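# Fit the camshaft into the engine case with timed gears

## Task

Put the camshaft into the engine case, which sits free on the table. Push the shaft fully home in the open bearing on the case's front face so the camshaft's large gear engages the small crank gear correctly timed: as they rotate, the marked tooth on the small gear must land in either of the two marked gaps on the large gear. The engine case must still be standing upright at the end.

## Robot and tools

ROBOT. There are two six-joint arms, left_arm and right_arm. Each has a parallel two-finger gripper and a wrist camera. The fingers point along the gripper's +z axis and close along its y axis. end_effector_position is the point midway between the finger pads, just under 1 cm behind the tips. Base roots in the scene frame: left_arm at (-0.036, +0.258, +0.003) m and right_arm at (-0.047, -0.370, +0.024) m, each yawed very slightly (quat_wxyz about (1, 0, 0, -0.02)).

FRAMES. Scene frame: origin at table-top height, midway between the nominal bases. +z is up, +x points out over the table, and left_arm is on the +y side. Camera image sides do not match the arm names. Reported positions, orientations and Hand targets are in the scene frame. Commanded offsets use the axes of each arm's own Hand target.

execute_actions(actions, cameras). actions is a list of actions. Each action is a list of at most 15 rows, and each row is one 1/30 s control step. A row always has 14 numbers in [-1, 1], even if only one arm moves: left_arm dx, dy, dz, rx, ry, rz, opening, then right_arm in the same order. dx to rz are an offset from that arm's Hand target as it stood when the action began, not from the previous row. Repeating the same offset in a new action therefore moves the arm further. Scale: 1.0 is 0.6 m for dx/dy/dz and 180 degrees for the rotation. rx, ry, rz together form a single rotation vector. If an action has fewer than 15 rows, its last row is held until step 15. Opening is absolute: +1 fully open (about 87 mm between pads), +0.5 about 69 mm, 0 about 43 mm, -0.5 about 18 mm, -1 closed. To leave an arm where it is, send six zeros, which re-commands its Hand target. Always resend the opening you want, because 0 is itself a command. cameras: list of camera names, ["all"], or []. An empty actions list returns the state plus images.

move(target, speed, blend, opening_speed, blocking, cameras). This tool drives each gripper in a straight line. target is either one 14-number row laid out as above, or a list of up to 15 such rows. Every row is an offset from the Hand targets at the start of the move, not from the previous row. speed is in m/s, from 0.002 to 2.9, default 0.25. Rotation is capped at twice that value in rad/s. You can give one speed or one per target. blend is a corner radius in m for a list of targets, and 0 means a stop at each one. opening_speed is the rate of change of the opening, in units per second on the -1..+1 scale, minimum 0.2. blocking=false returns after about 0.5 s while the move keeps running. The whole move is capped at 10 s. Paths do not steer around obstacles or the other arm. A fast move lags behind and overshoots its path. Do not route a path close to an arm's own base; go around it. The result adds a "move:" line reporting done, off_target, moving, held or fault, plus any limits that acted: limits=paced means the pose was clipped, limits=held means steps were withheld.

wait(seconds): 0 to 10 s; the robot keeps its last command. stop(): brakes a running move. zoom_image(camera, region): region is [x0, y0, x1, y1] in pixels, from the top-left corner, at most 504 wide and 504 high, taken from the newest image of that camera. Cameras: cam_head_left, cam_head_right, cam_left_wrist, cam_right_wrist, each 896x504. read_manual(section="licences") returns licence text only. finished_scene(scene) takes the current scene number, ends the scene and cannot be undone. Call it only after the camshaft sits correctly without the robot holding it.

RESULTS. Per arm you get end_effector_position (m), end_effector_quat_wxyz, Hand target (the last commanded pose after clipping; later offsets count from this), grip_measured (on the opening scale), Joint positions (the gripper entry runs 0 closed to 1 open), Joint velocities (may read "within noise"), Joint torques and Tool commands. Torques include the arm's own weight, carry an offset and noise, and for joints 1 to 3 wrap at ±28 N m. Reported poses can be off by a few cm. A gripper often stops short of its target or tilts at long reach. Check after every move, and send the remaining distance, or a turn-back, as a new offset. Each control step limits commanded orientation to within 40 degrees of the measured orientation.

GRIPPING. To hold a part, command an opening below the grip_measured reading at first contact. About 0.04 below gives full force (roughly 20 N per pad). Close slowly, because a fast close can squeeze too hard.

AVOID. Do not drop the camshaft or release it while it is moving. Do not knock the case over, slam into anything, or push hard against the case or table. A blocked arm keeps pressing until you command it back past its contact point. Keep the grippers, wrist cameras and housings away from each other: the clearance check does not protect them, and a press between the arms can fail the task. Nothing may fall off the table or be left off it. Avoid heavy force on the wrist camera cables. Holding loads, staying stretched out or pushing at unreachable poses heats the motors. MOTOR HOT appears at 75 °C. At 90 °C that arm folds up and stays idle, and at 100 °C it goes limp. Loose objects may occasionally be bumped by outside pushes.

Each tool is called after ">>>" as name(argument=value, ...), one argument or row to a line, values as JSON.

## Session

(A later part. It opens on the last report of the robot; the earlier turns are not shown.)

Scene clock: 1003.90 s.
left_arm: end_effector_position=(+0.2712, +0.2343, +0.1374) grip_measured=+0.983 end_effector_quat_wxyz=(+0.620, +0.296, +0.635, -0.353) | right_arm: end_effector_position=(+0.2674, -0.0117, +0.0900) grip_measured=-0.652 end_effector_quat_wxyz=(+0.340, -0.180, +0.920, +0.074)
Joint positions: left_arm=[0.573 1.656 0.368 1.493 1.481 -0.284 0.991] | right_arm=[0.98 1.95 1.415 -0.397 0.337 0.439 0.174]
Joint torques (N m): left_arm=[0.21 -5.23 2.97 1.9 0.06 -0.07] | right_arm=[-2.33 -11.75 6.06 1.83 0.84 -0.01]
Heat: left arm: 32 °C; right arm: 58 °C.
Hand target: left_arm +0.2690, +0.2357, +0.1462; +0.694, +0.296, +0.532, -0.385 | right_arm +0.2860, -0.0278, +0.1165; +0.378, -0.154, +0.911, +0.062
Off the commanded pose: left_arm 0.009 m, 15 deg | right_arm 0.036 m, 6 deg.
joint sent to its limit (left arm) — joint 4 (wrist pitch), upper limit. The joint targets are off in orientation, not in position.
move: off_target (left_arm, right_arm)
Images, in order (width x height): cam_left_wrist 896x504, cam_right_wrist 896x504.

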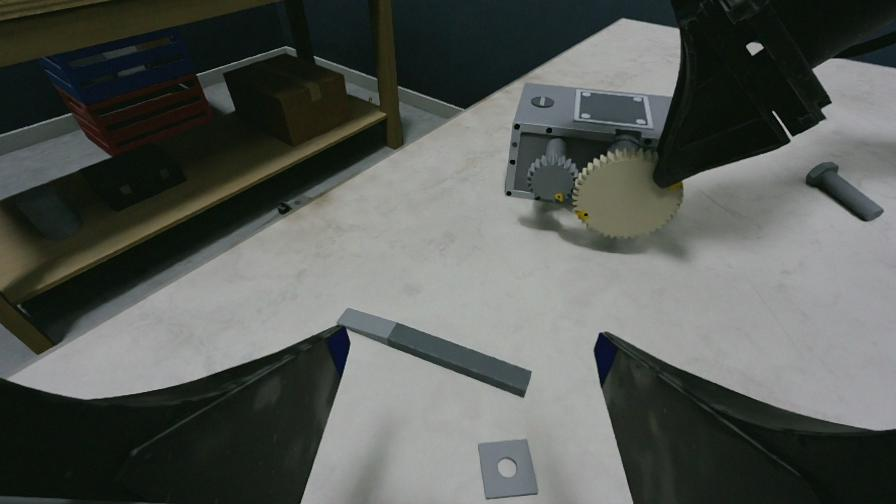

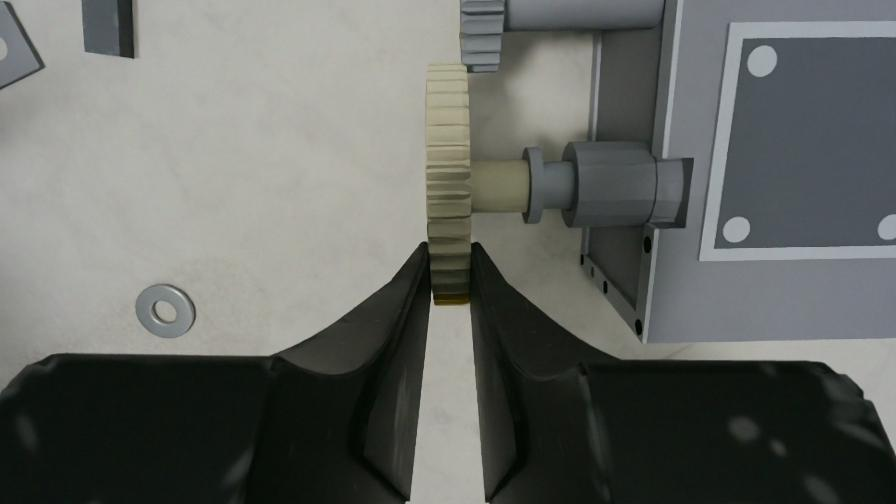

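>>> zoom_image(
  camera="cam_right_wrist",
  region=[420, 30, 520, 100],
)

>>> zoom_image(
  camera="cam_left_wrist",
  region=[545, 140, 615, 230],
)

Scaled by 5.040 from the camera's 896x504 image, which has a finer 1280x720 frame.

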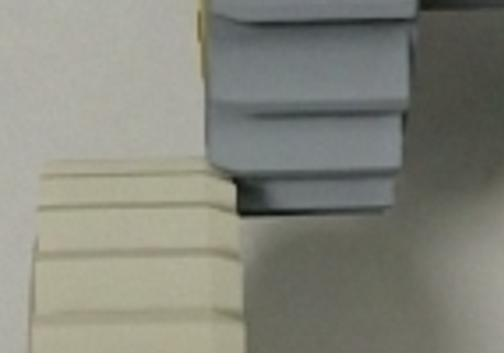

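Scaled by 5.600 from the camera's 896x504 image, which has a finer 1280x720 frame.

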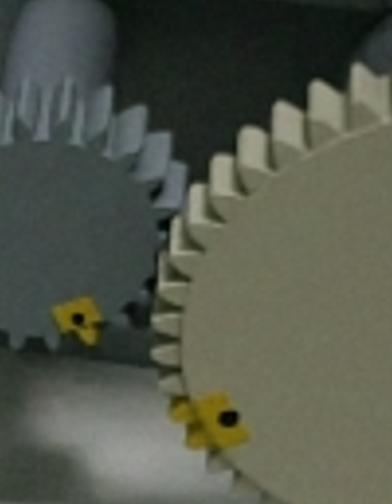

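>>> move(
  target=[
    [0,0,0,0,0,0,1,0.0015,0.010,0.0,0,0,0,-0.85],
    [0,0,0,0,0,0,1,0.004,0.010,0.0,0,-0.017,0,-0.85],
    [0,0,0,0,0,0,1,0.004,-0.002,0.0,0,-0.017,0,-0.85],
  ],
  speed=0.02,
  cameras=["cam_left_wrist","cam_right_wrist"],
)

>>> zoom_image(
  camera="cam_left_wrist",
  region=[500, 120, 700, 260],
)

>>> zoom_image(
  camera="cam_right_wrist",
  region=[410, 0, 610, 240],
)

Scene clock: 1020.77 s.
left_arm: end_effector_position=(+0.2712, +0.2343, +0.1374) grip_measured=+0.983 end_effector_quat_wxyz=(+0.620, +0.296, +0.635, -0.353) | right_arm: end_effector_position=(+0.2668, -0.0140, +0.0901) grip_measured=-0.652 end_effector_quat_wxyz=(+0.362, -0.181, +0.911, +0.082)
Joint positions: left_arm=[0.573 1.656 0.368 1.493 1.481 -0.284 0.991] | right_arm=[0.985 1.912 1.335 -0.304 0.354 0.423 0.174]
Joint torques (N m): left_arm=[0.2 -5.22 3.02 1.9 0.07 -0.06] | right_arm=[-1.91 -11.21 5.98 1.97 0.93 0.03]
Heat: left arm: 32 °C; right arm: 55 °C.
Hand target: left_arm +0.2690, +0.2357, +0.1462; +0.694, +0.296, +0.532, -0.385 | right_arm +0.2848, -0.0295, +0.1150; +0.402, -0.153, +0.900, +0.066
Off the commanded pose: left_arm 0.009 m, 15 deg | right_arm 0.034 m, 6 deg.
joint sent to its limit (left arm) — joint 4 (wrist pitch), upper limit. The joint targets are off in orientation, not in position.
move: off_target (left_arm, right_arm)
Images, in order (width x height): cam_left_wrist 896x504, cam_right_wrist 896x504.

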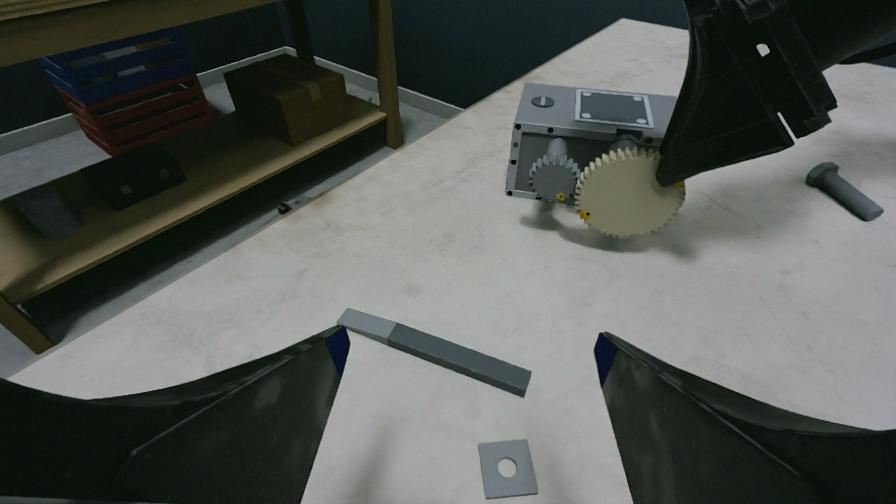

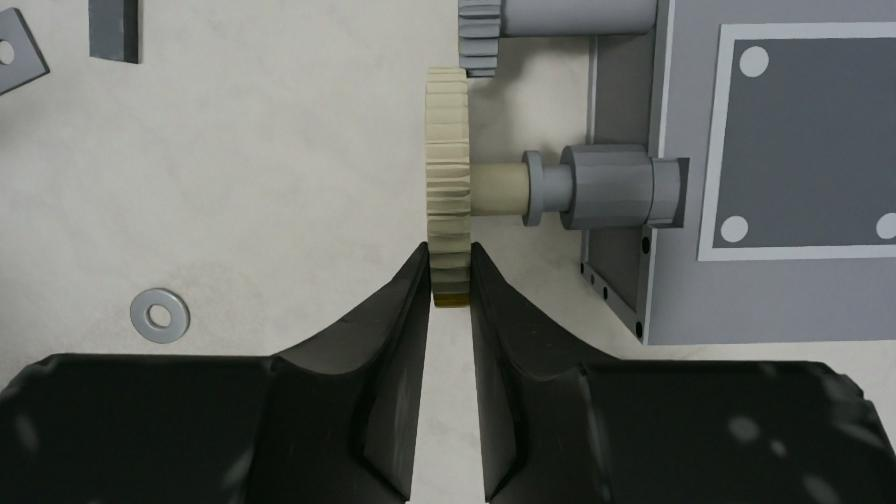

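Scaled by 2.520 from the camera's 896x504 image, which has a finer 1280x720 frame.

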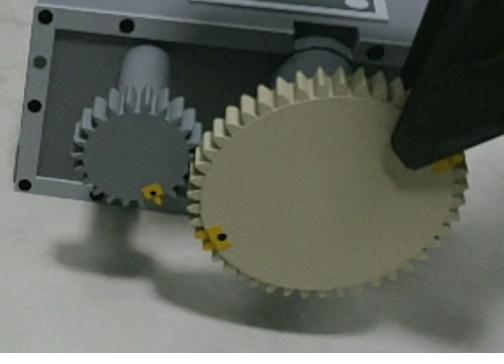

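Scaled by 2.100 from the camera's 896x504 image, which has a finer 1280x720 frame.

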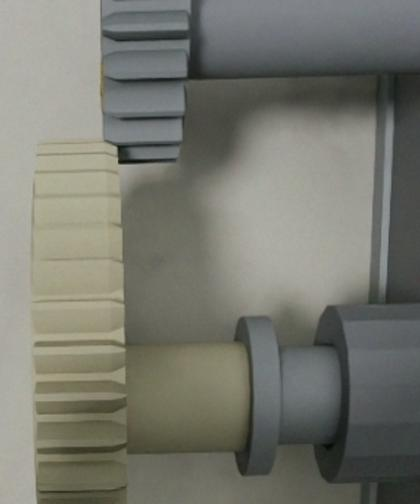

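>>> move(
  target=[
    [0,0,0,0,0,0,1,0.0015,0.018,0.0,0,0,0,-0.85],
    [0,0,0,0,0,0,1,0.0015,0.018,0.0,0,0,0,-0.3],
  ],
  speed=0.03,
  opening_speed=0.5,
  cameras=["cam_left_wrist","cam_right_wrist"],
)

Scene clock: 1050.10 s.
left_arm: end_effector_position=(+0.2712, +0.2343, +0.1374) grip_measured=+0.983 end_effector_quat_wxyz=(+0.620, +0.296, +0.635, -0.353) | right_arm: end_effector_position=(+0.2748, -0.0231, +0.0932) grip_measured=-0.300 end_effector_quat_wxyz=(+0.382, -0.167, +0.907, +0.053)
Joint positions: left_arm=[0.573 1.656 0.368 1.493 1.481 -0.284 0.991] | right_arm=[0.988 1.912 1.335 -0.306 0.431 0.425 0.35]
Joint torques (N m): left_arm=[0.21 -5.26 2.99 1.89 0.06 -0.05] | right_arm=[-0.28 -9.63 8.38 1.86 0.4 0.19]
Heat: left arm: 32 °C; right arm: 52 °C.
Hand target: left_arm +0.2690, +0.2357, +0.1462; +0.694, +0.296, +0.532, -0.385 | right_arm +0.2807, -0.0195, +0.1141; +0.402, -0.152, +0.901, +0.066
Off the commanded pose: left_arm 0.009 m, 15 deg | right_arm 0.022 m, 3 deg.
joint sent to its limit (left arm) — joint 4 (wrist pitch), upper limit. The joint targets are off in orientation, not in position.
move: off_target (left_arm, right_arm); target 2's new opening was sent with right_arm's hand 0.028 m and 6 deg from that target
Images, in order (width x height): cam_left_wrist 896x504, cam_right_wrist 896x504.

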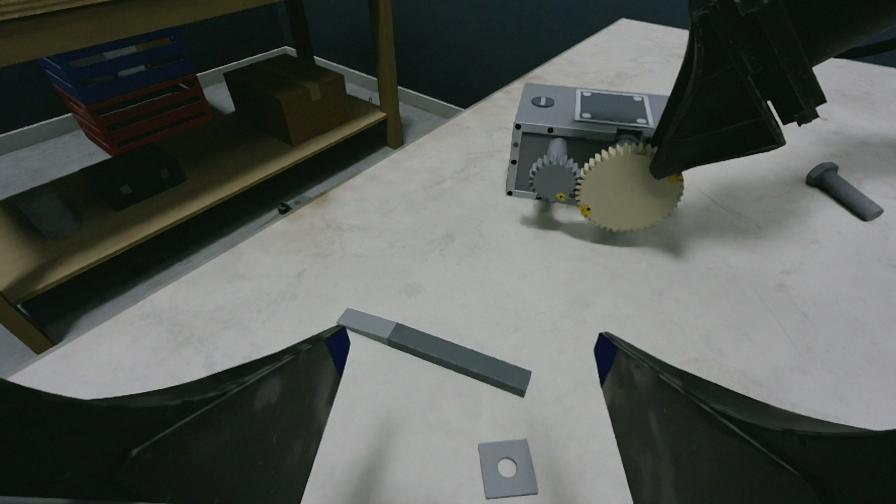

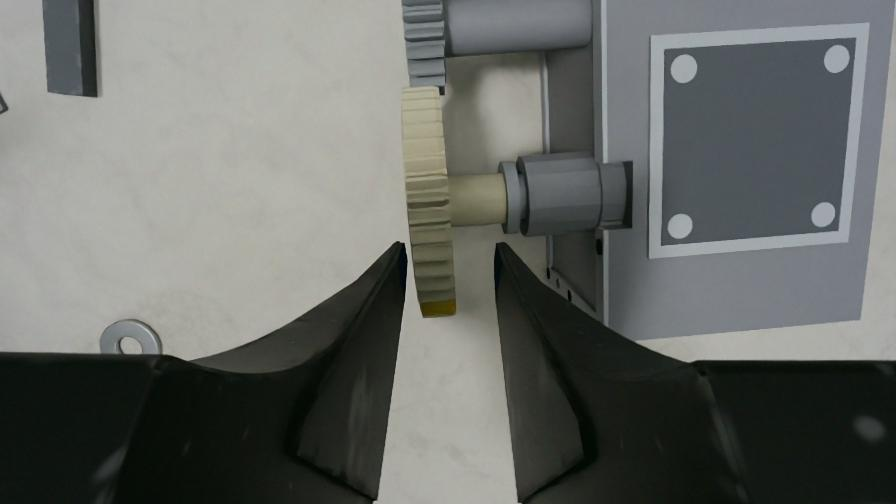

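>>> zoom_image(
  camera="cam_left_wrist",
  region=[500, 110, 700, 250],
)

>>> zoom_image(
  camera="cam_left_wrist",
  region=[550, 140, 620, 230],
)

>>> zoom_image(
  camera="cam_right_wrist",
  region=[380, 0, 580, 260],
)

Scaled by 2.520 from the camera's 896x504 image, which has a finer 1280x720 frame.

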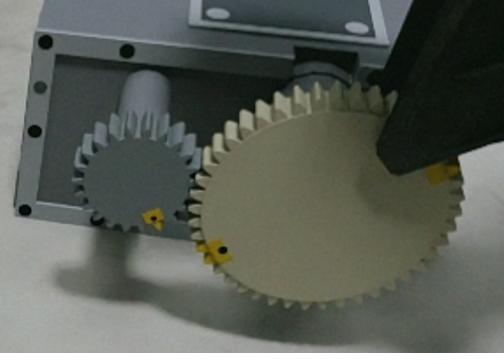

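Scaled by 5.600 from the camera's 896x504 image, which has a finer 1280x720 frame.

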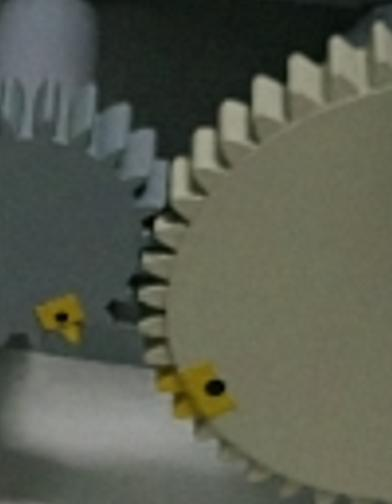

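Scaled by 1.938 from the camera's 896x504 image, which has a finer 1280x720 frame.

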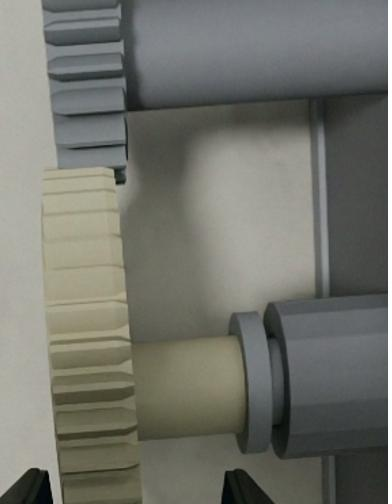

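>>> move(
  target=[
    [0,0,0,0,0,0,1,0,0.006,0,0,0,0,0],
    [0,0,0,0,0,0,1,0,0.006,-0.23,0,0,0,0],
  ],
  speed=0.1,
  cameras=["cam_left_wrist","cam_right_wrist","cam_head_left"],
)

>>> zoom_image(
  camera="cam_left_wrist",
  region=[550, 140, 620, 230],
)

>>> zoom_image(
  camera="cam_left_wrist",
  region=[500, 60, 720, 250],
)

Scene clock: 1067.70 s.
left_arm: end_effector_position=(+0.2712, +0.2343, +0.1374) grip_measured=+0.983 end_effector_quat_wxyz=(+0.620, +0.296, +0.635, -0.353) | right_arm: end_effector_position=(+0.1804, -0.0569, +0.1840) grip_measured=+0.000 end_effector_quat_wxyz=(+0.383, -0.168, +0.907, +0.044)
Joint positions: left_arm=[0.573 1.656 0.368 1.493 1.481 -0.284 0.991] | right_arm=[1.175 1.589 1.335 -0.721 0.557 0.593 0.5]
Joint torques (N m): left_arm=[0.21 -5.23 2.97 1.89 0.06 -0.06] | right_arm=[0.5 -6.89 10.56 1.66 0.46 0.2]
Heat: left arm: 32 °C; right arm: 49 °C.
Hand target: left_arm +0.2690, +0.2357, +0.1462; +0.694, +0.296, +0.532, -0.385 | right_arm +0.1824, -0.0494, +0.2064; +0.402, -0.153, +0.901, +0.066
Off the commanded pose: left_arm 0.009 m, 15 deg | right_arm 0.024 m, 4 deg.
joint sent to its limit (left arm) — joint 4 (wrist pitch), upper limit. The joint targets are off in orientation, not in position.
move: off_target (left_arm, right_arm)
Images, in order (width x height): cam_head_left 896x504, cam_left_wrist 896x504, cam_right_wrist 896x504.

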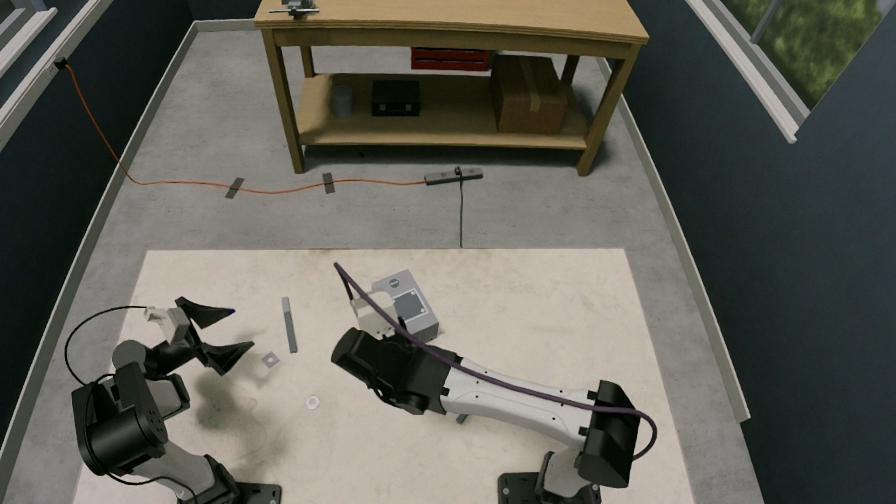

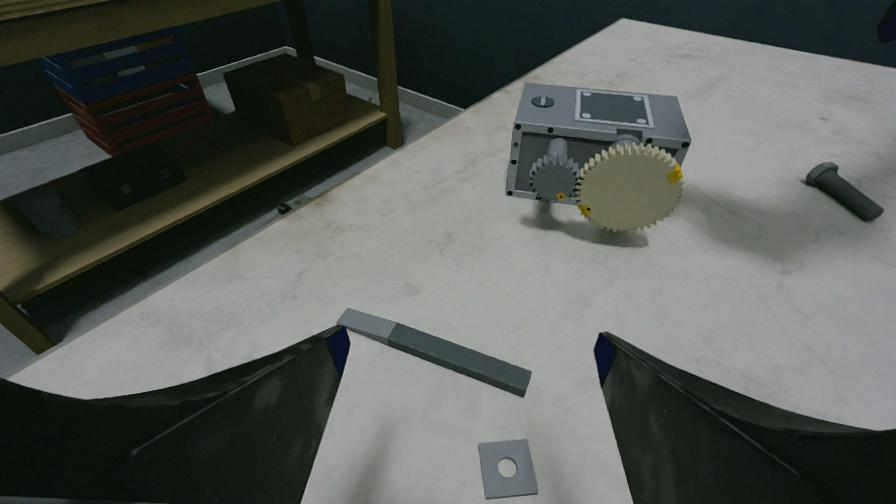

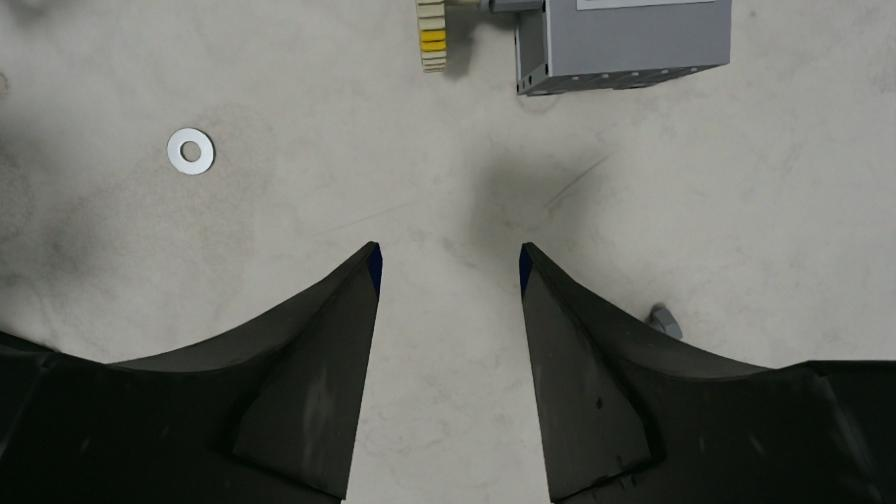

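Scaled by 5.600 from the camera's 896x504 image, which has a finer 1280x720 frame.

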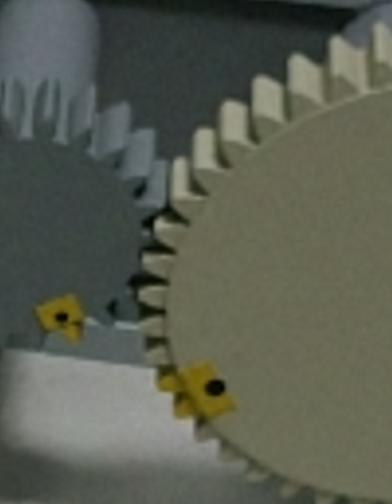

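Scaled by 2.291 from the camera's 896x504 image, which has a finer 1280x720 frame.

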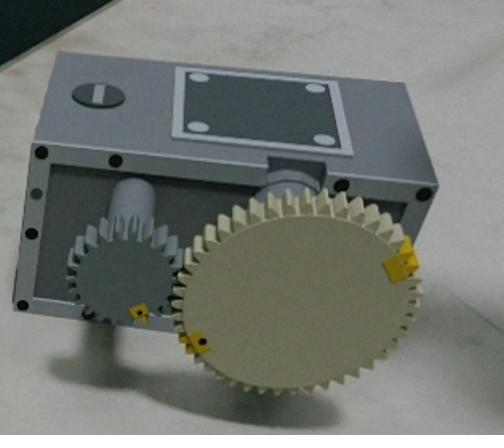

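>>> move(
  target=[0.044,-0.0707,0.1585,0.066,0.083,-0.009,-1,0,0,0,0,0,0,0],
  speed=0.12,
  opening_speed=1,
  cameras=["cam_left_wrist"],
)

>>> zoom_image(
  camera="cam_left_wrist",
  region=[380, 150, 660, 330],
)

Scene clock: 1083.20 s.
left_arm: end_effector_position=(+0.2798, +0.1304, +0.1354) grip_measured=-1.000 end_effector_quat_wxyz=(+0.569, +0.397, +0.587, -0.418) | right_arm: end_effector_position=(+0.1804, -0.0569, +0.1840) grip_measured=+0.000 end_effector_quat_wxyz=(+0.383, -0.167, +0.907, +0.043)
Joint positions: left_arm=[0.189 1.625 0.464 1.142 1.373 -0.02 0] | right_arm=[1.175 1.589 1.335 -0.722 0.557 0.594 0.5]
Joint torques (N m): left_arm=[-0.98 -5.65 5.82 1.35 -0.04 0.05] | right_arm=[0.42 -6.9 10.51 1.63 0.47 0.2]
Heat: left arm: 31 °C; right arm: 48 °C.
Hand target: left_arm +0.2852, +0.1294, +0.1455; +0.579, +0.406, +0.579, -0.406 | right_arm +0.1824, -0.0493, +0.2064; +0.402, -0.153, +0.900, +0.066
Off the commanded pose: left_arm 0.011 m, 2 deg | right_arm 0.024 m, 4 deg.
move: off_target (left_arm, right_arm)
Images, in order (width x height): cam_left_wrist 896x504.

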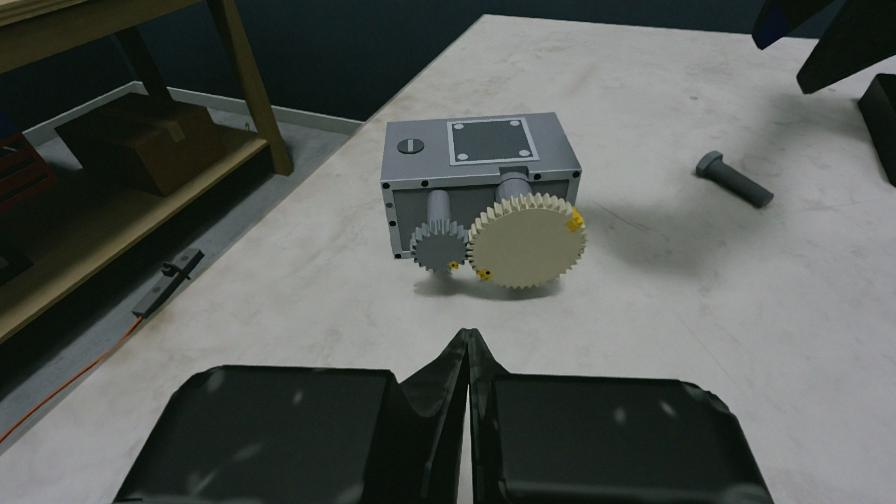

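Scaled by 1.800 from the camera's 896x504 image, which has a finer 1280x720 frame.

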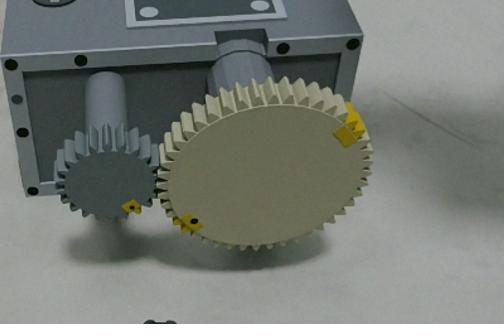

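>>> zoom_image(
  camera="cam_left_wrist",
  region=[430, 210, 510, 290],
)

>>> zoom_image(
  camera="cam_left_wrist",
  region=[405, 180, 595, 300],
)

Scaled by 6.300 from the camera's 896x504 image, which has a finer 1280x720 frame.

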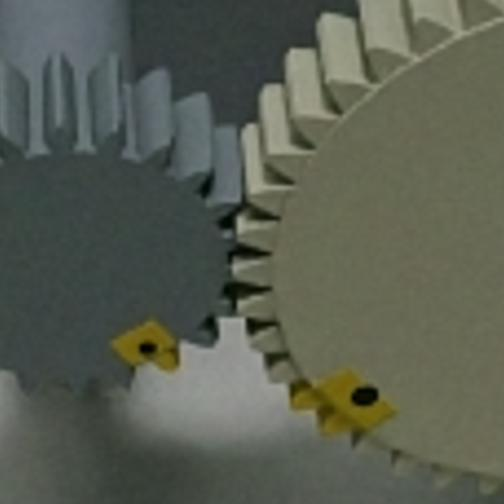

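Scaled by 2.653 from the camera's 896x504 image, which has a finer 1280x720 frame.

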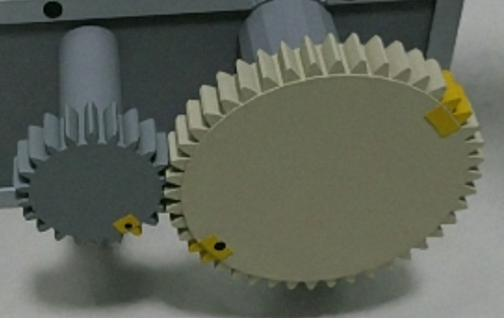

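>>> move(
  target=[-0.025,0,0.085,0,0,0,-1,0,0,0,0,0,0,0],
  speed=0.1,
  cameras=["cam_left_wrist"],
)

>>> zoom_image(
  camera="cam_left_wrist",
  region=[380, 220, 600, 380],
)

Scene clock: 1106.77 s.
left_arm: end_effector_position=(+0.2983, +0.0836, +0.1486) grip_measured=-1.000 end_effector_quat_wxyz=(+0.568, +0.398, +0.588, -0.416) | right_arm: end_effector_position=(+0.1804, -0.0569, +0.1840) grip_measured=+0.000 end_effector_quat_wxyz=(+0.383, -0.167, +0.907, +0.043)
Joint positions: left_arm=[0.01 1.619 0.549 1.045 1.193 -0.014 0] | right_arm=[1.175 1.589 1.335 -0.722 0.557 0.594 0.5]
Joint torques (N m): left_arm=[-1.05 -6.12 6.12 1.43 -0.04 0.07] | right_arm=[0.43 -6.94 10.48 1.67 0.48 0.19]
Heat: left arm: 28 °C; right arm: 46 °C.
Hand target: left_arm +0.3025, +0.0816, +0.1604; +0.579, +0.406, +0.579, -0.406 | right_arm +0.1824, -0.0493, +0.2064; +0.402, -0.153, +0.900, +0.066
Off the commanded pose: left_arm 0.013 m, 2 deg | right_arm 0.024 m, 4 deg.
move: off_target (left_arm, right_arm)
Images, in order (width x height): cam_left_wrist 896x504.

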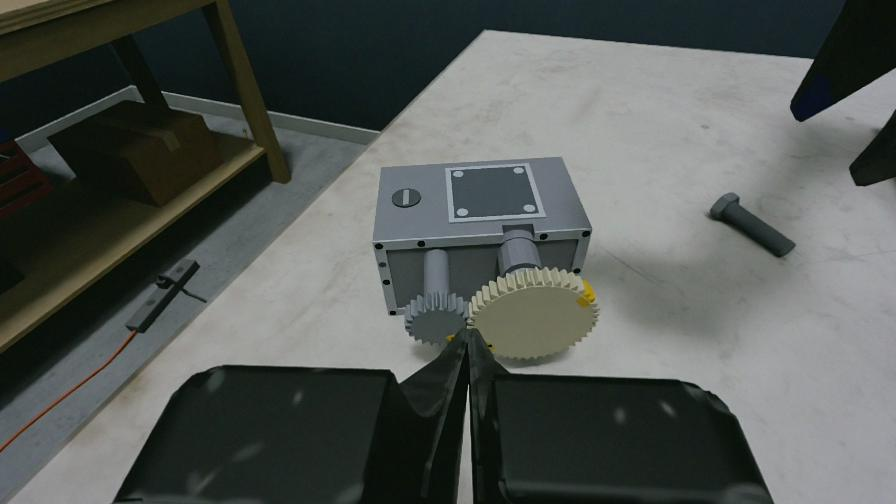

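Scaled by 2.291 from the camera's 896x504 image, which has a finer 1280x720 frame.

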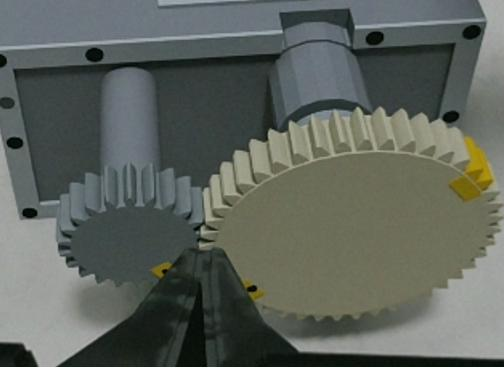

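>>> move(
  target=[0.13,0.005,-0.0745,0,-0.139,0,-1,0,0,0,0,0,0,0],
  speed=0.12,
  cameras=["cam_left_wrist"],
)

>>> zoom_image(
  camera="cam_left_wrist",
  region=[380, 150, 600, 310],
)

Scene clock: 1116.10 s.
left_arm: end_effector_position=(+0.2874, +0.1223, +0.0783) grip_measured=-1.000 end_effector_quat_wxyz=(+0.563, +0.388, +0.592, -0.426) | right_arm: end_effector_position=(+0.1804, -0.0569, +0.1840) grip_measured=+0.000 end_effector_quat_wxyz=(+0.383, -0.167, +0.907, +0.043)
Joint positions: left_arm=[0.156 1.952 0.449 1.493 1.34 -0.059 0] | right_arm=[1.175 1.589 1.335 -0.722 0.557 0.594 0.5]
Joint torques (N m): left_arm=[0.13 -4.1 2.99 2.1 0.18 0.07] | right_arm=[0.42 -6.87 10.47 1.67 0.47 0.2]
Heat: left arm: 29 °C; right arm: 45 °C.
Hand target: left_arm +0.2900, +0.1245, +0.0824; +0.691, +0.308, +0.440, -0.485 | right_arm +0.1824, -0.0493, +0.2064; +0.402, -0.153, +0.900, +0.066
Off the commanded pose: left_arm 0.005 m, 25 deg | right_arm 0.024 m, 4 deg.
joint sent to its limit (left arm) — joint 4 (wrist pitch), upper limit. The joint targets are off in orientation, not in position.
move: off_target (left_arm, right_arm)
Images, in order (width x height): cam_left_wrist 896x504.

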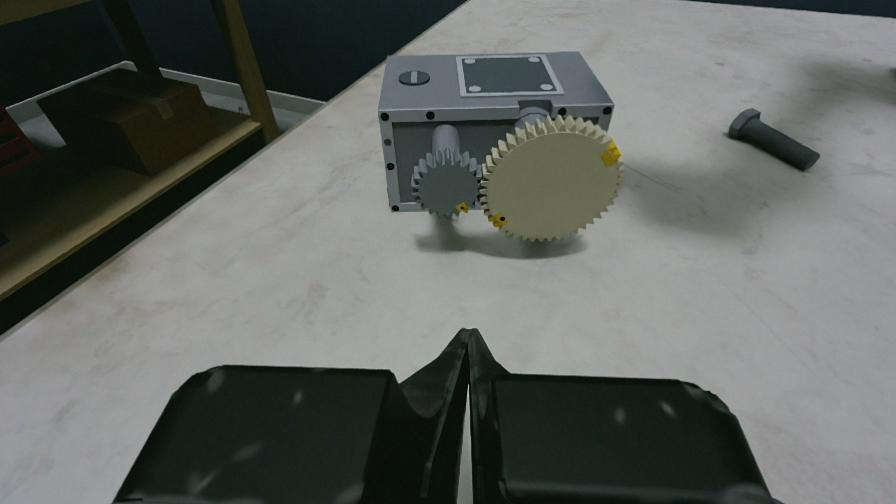

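Scaled by 2.291 from the camera's 896x504 image, which has a finer 1280x720 frame.

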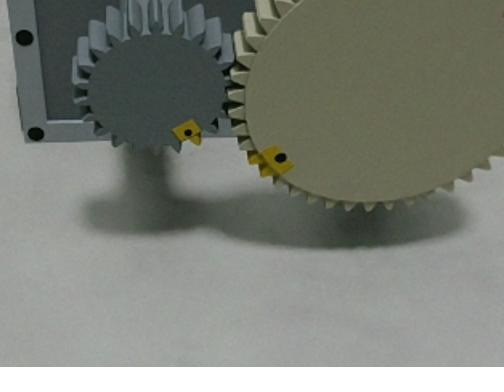

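>>> zoom_image(
  camera="cam_left_wrist",
  region=[410, 100, 630, 250],
)

>>> zoom_image(
  camera="cam_left_wrist",
  region=[440, 150, 520, 230],
)

Scaled by 2.291 from the camera's 896x504 image, which has a finer 1280x720 frame.

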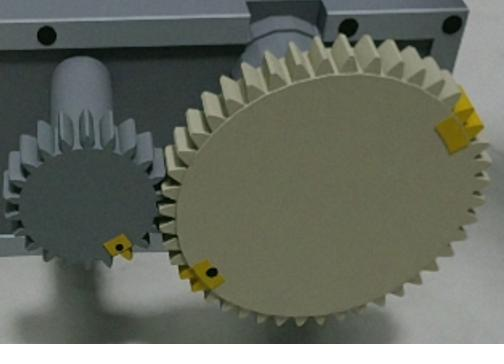

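Scaled by 6.300 from the camera's 896x504 image, which has a finer 1280x720 frame.

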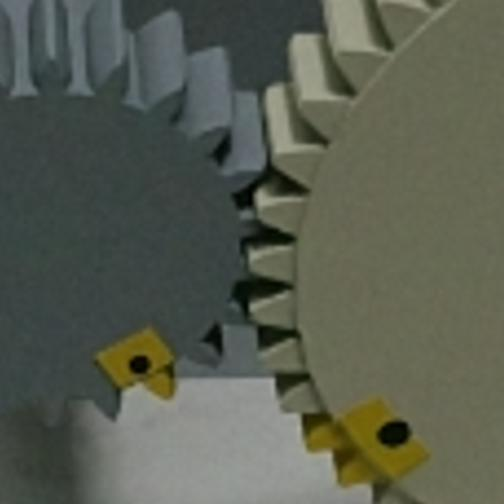

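>>> move(
  target=[0.017,-0.141,0.125,0,0.139,0,-1,0,0,0,0,0,0,0],
  speed=0.1,
  cameras=["cam_left_wrist","cam_head_left","cam_right_wrist"],
)

>>> zoom_image(
  camera="cam_left_wrist",
  region=[300, 180, 620, 400],
)

Scene clock: 1180.47 s.
left_arm: end_effector_position=(+0.2359, +0.0288, +0.1015) grip_measured=-1.000 end_effector_quat_wxyz=(+0.575, +0.403, +0.582, -0.411) | right_arm: end_effector_position=(+0.1804, -0.0569, +0.1840) grip_measured=+0.000 end_effector_quat_wxyz=(+0.383, -0.167, +0.907, +0.043)
Joint positions: left_arm=[-0.248 1.703 0.274 1.425 0.935 -0.012 0] | right_arm=[1.175 1.589 1.335 -0.722 0.557 0.594 0.5]
Joint torques (N m): left_arm=[-1.07 -5.34 2.84 1.62 -0.05 0.07] | right_arm=[0.43 -6.9 10.47 1.63 0.46 0.23]
Heat: left arm: 32 °C; right arm: 43 °C.
Hand target: left_arm +0.2352, +0.0278, +0.1050; +0.579, +0.406, +0.579, -0.406 | right_arm +0.1824, -0.0493, +0.2064; +0.402, -0.153, +0.900, +0.066
Off the commanded pose: left_arm 0.004 m, 1 deg | right_arm 0.024 m, 4 deg.
move: off_target (right_arm)
Images, in order (width x height): cam_head_left 896x504, cam_left_wrist 896x504, cam_right_wrist 896x504.

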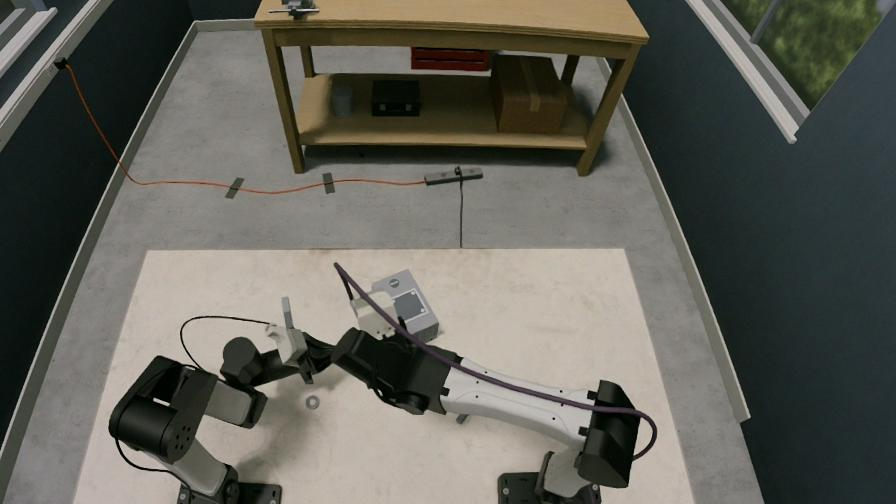

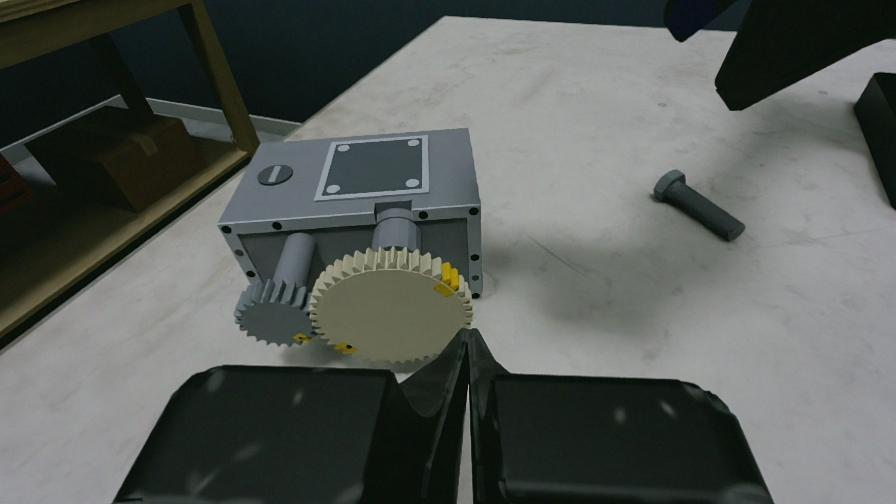

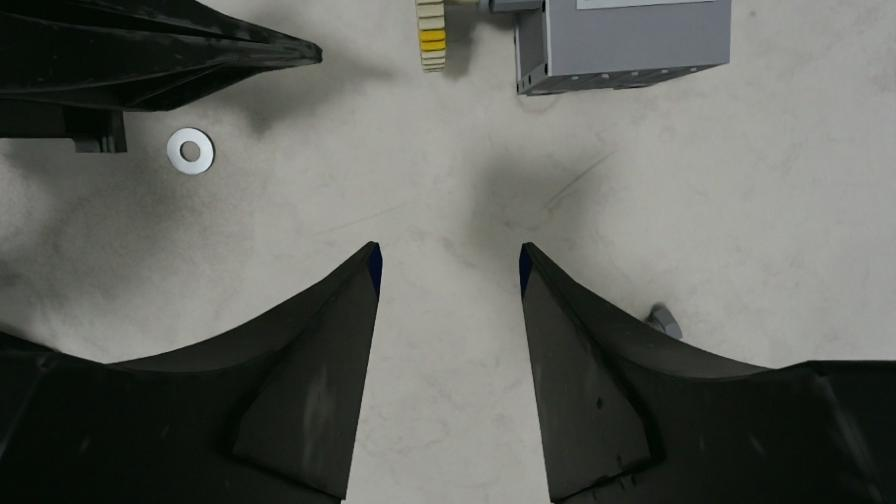

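Scaled by 1.575 from the camera's 896x504 image, which has a finer 1280x720 frame.

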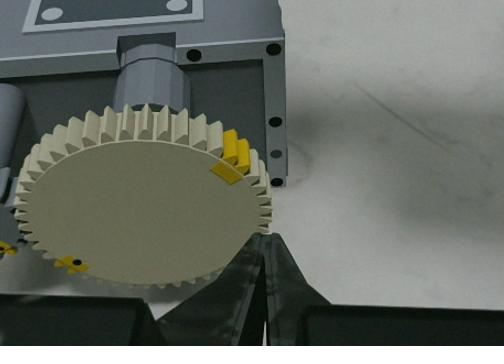

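>>> move(
  target=[
    [0,0,0,0,0,0,-1,0.042,-0.236,-0.06,0,0,0,0],
    [0,0.0133,0.0917,0,0,0,-1,0.042,-0.236,-0.06,0,0,0,0],
  ],
  speed=0.1,
  cameras=["cam_left_wrist"],
)

>>> zoom_image(
  camera="cam_left_wrist",
  region=[250, 200, 620, 450],
)

Scene clock: 1201.57 s.
left_arm: end_effector_position=(+0.2578, -0.0181, +0.1062) grip_measured=-1.000 end_effector_quat_wxyz=(+0.578, +0.405, +0.578, -0.410) | right_arm: end_effector_position=(+0.1884, -0.1942, +0.2150) grip_measured=+0.000 end_effector_quat_wxyz=(+0.404, -0.151, +0.900, +0.067)
Joint positions: left_arm=[-0.397 1.788 0.423 1.371 0.786 -0.01 0] | right_arm=[0.846 1.088 1.022 -0.72 0.348 0.328 0.5]
Joint torques (N m): left_arm=[-1.01 -3.79 4.83 1.69 -0.03 0.07] | right_arm=[-0.83 -2.7 5.81 1.99 0.16 -0.05]
Heat: left arm: 31 °C; right arm: 42 °C.
Hand target: left_arm +0.2615, -0.0212, +0.1050; +0.579, +0.406, +0.579, -0.406 | right_arm +0.1877, -0.1974, +0.2123; +0.402, -0.153, +0.900, +0.066
Off the commanded pose: left_arm 0.005 m, 0 deg | right_arm 0.004 m, 0 deg.
move: done
Images, in order (width x height): cam_left_wrist 896x504.

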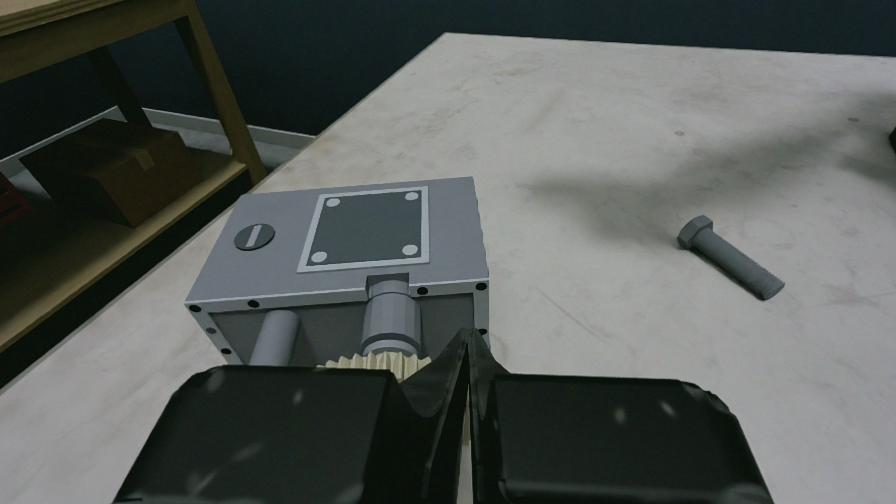

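Scaled by 1.362 from the camera's 896x504 image, which has a finer 1280x720 frame.

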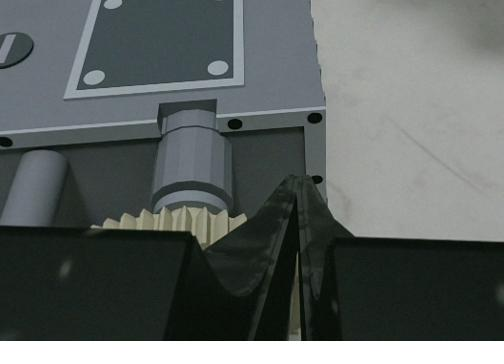

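>>> move(
  target=[
    [0.012,0,0,0,0,0,-1,0,0,0,0,0,0,0],
    [0.025,-0.006,0,0,0,0,-1,0,0,0,0,0,0,0],
    [0.038,-0.014,0,0,0,0,-1,0,0,0,0,0,0,0],
  ],
  speed=0.03,
  blend=[0.003,0.003,0],
  cameras=["cam_left_wrist","cam_head_left"],
)

>>> zoom_image(
  camera="cam_head_left",
  region=[310, 260, 470, 400],
)

Scene clock: 1215.93 s.
left_arm: end_effector_position=(+0.2559, -0.0230, +0.0863) grip_measured=-1.000 end_effector_quat_wxyz=(+0.579, +0.404, +0.579, -0.408) | right_arm: end_effector_position=(+0.1884, -0.1942, +0.2150) grip_measured=+0.000 end_effector_quat_wxyz=(+0.404, -0.151, +0.900, +0.067)
Joint positions: left_arm=[-0.419 1.9 0.413 1.492 0.76 -0.007 0] | right_arm=[0.846 1.088 1.022 -0.72 0.348 0.328 0.5]
Joint torques (N m): left_arm=[-1.16 -3.78 2.32 1.97 -0.04 0.05] | right_arm=[-0.85 -2.73 5.72 1.96 0.2 -0.03]
Heat: left arm: 30 °C; right arm: 39 °C.
Hand target: left_arm +0.2535, -0.0241, +0.0821; +0.579, +0.406, +0.579, -0.406 | right_arm +0.1877, -0.1974, +0.2123; +0.402, -0.153, +0.900, +0.066
Off the commanded pose: left_arm 0.005 m, 0 deg | right_arm 0.004 m, 0 deg.
move: done
Images, in order (width x height): cam_head_left 896x504, cam_left_wrist 896x504.

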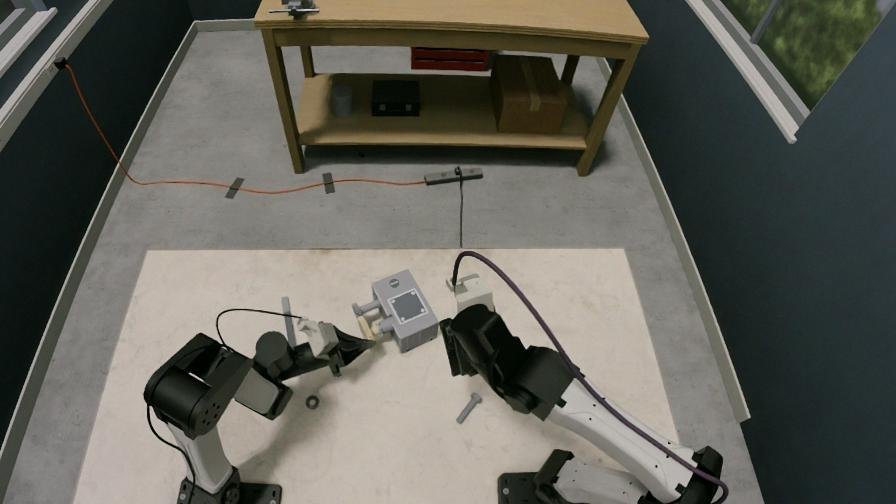

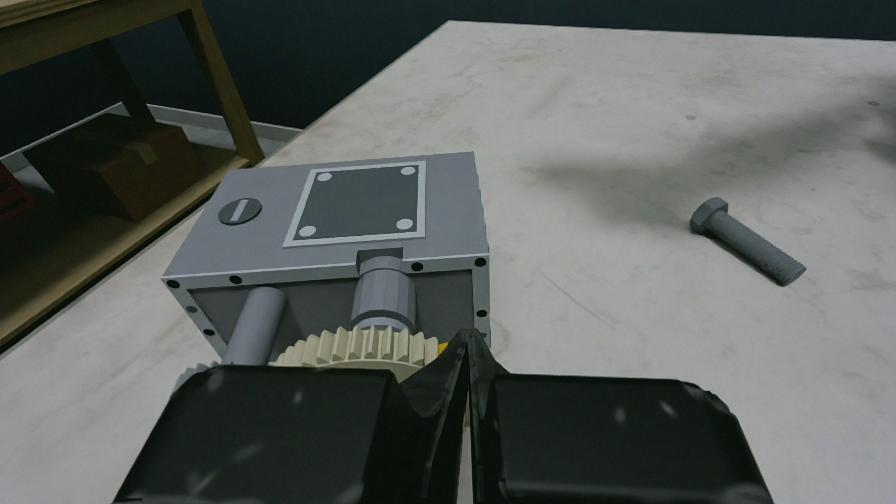

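Scaled by 3.150 from the camera's 896x504 image, which has a finer 1280x720 frame.

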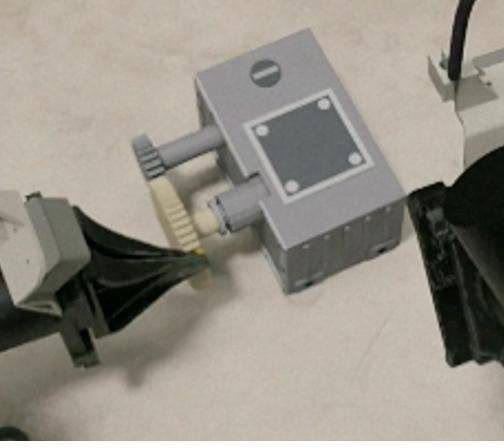

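>>> move(
  target=[
    [0.012,-0.007,0,0,0,0,-1,0,0,0,0,0,0,0],
    [0.025,-0.011,0,0,0,0,-1,0,0,0,0,0,0,0],
    [0.038,-0.013,0,0,0,0,-1,0,0,0,0,0,0,0],
  ],
  speed=0.03,
  blend=[0.003,0.003,0],
  cameras=["cam_left_wrist","cam_head_left"],
)

>>> zoom_image(
  camera="cam_head_left",
  region=[310, 260, 470, 400],
)

Scene clock: 1223.30 s.
left_arm: end_effector_position=(+0.2559, -0.0279, +0.0836) grip_measured=-1.000 end_effector_quat_wxyz=(+0.584, +0.414, +0.573, -0.400) | right_arm: end_effector_position=(+0.1884, -0.1942, +0.2150) grip_measured=+0.000 end_effector_quat_wxyz=(+0.404, -0.151, +0.900, +0.067)
Joint positions: left_arm=[-0.438 1.916 0.421 1.497 0.744 0.024 0] | right_arm=[0.846 1.088 1.022 -0.72 0.348 0.328 0.5]
Joint torques (N m): left_arm=[-1.46 0.29 0.12 2.39 -0.08 0.03] | right_arm=[-0.84 -2.59 5.68 1.97 0.16 -0.03]
Heat: left arm: 31 °C; right arm: 38 °C.
Hand target: left_arm +0.2463, -0.0268, +0.0594; +0.579, +0.406, +0.579, -0.406 | right_arm +0.1877, -0.1974, +0.2123; +0.402, -0.153, +0.900, +0.066
Off the commanded pose: left_arm 0.026 m, 1 deg | right_arm 0.004 m, 0 deg.
joint sent to its limit (left arm) — joint 4 (wrist pitch), upper limit. The joint targets still meet the commanded pose.
move: off_target (left_arm)
Images, in order (width x height): cam_head_left 896x504, cam_left_wrist 896x504.

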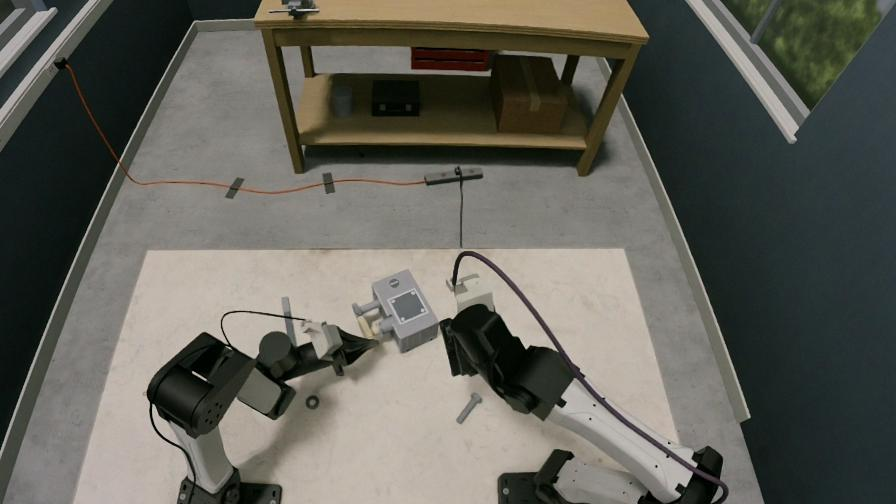

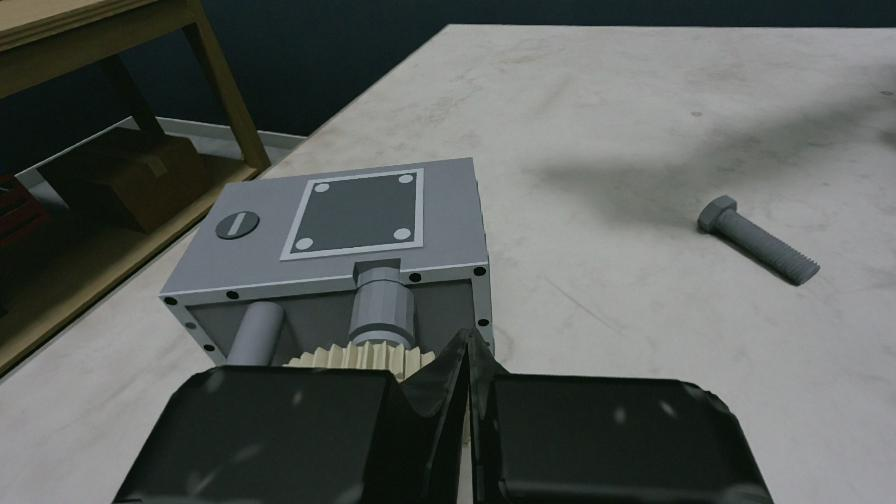

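Scaled by 3.150 from the camera's 896x504 image, which has a finer 1280x720 frame.

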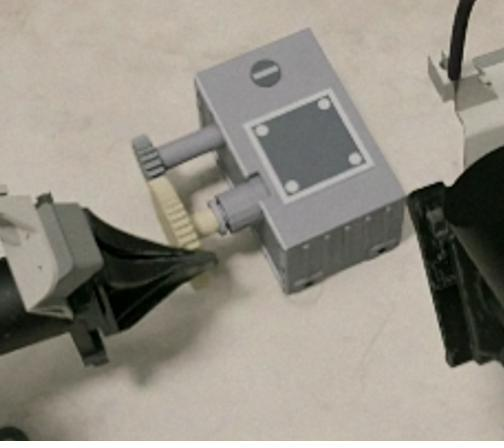

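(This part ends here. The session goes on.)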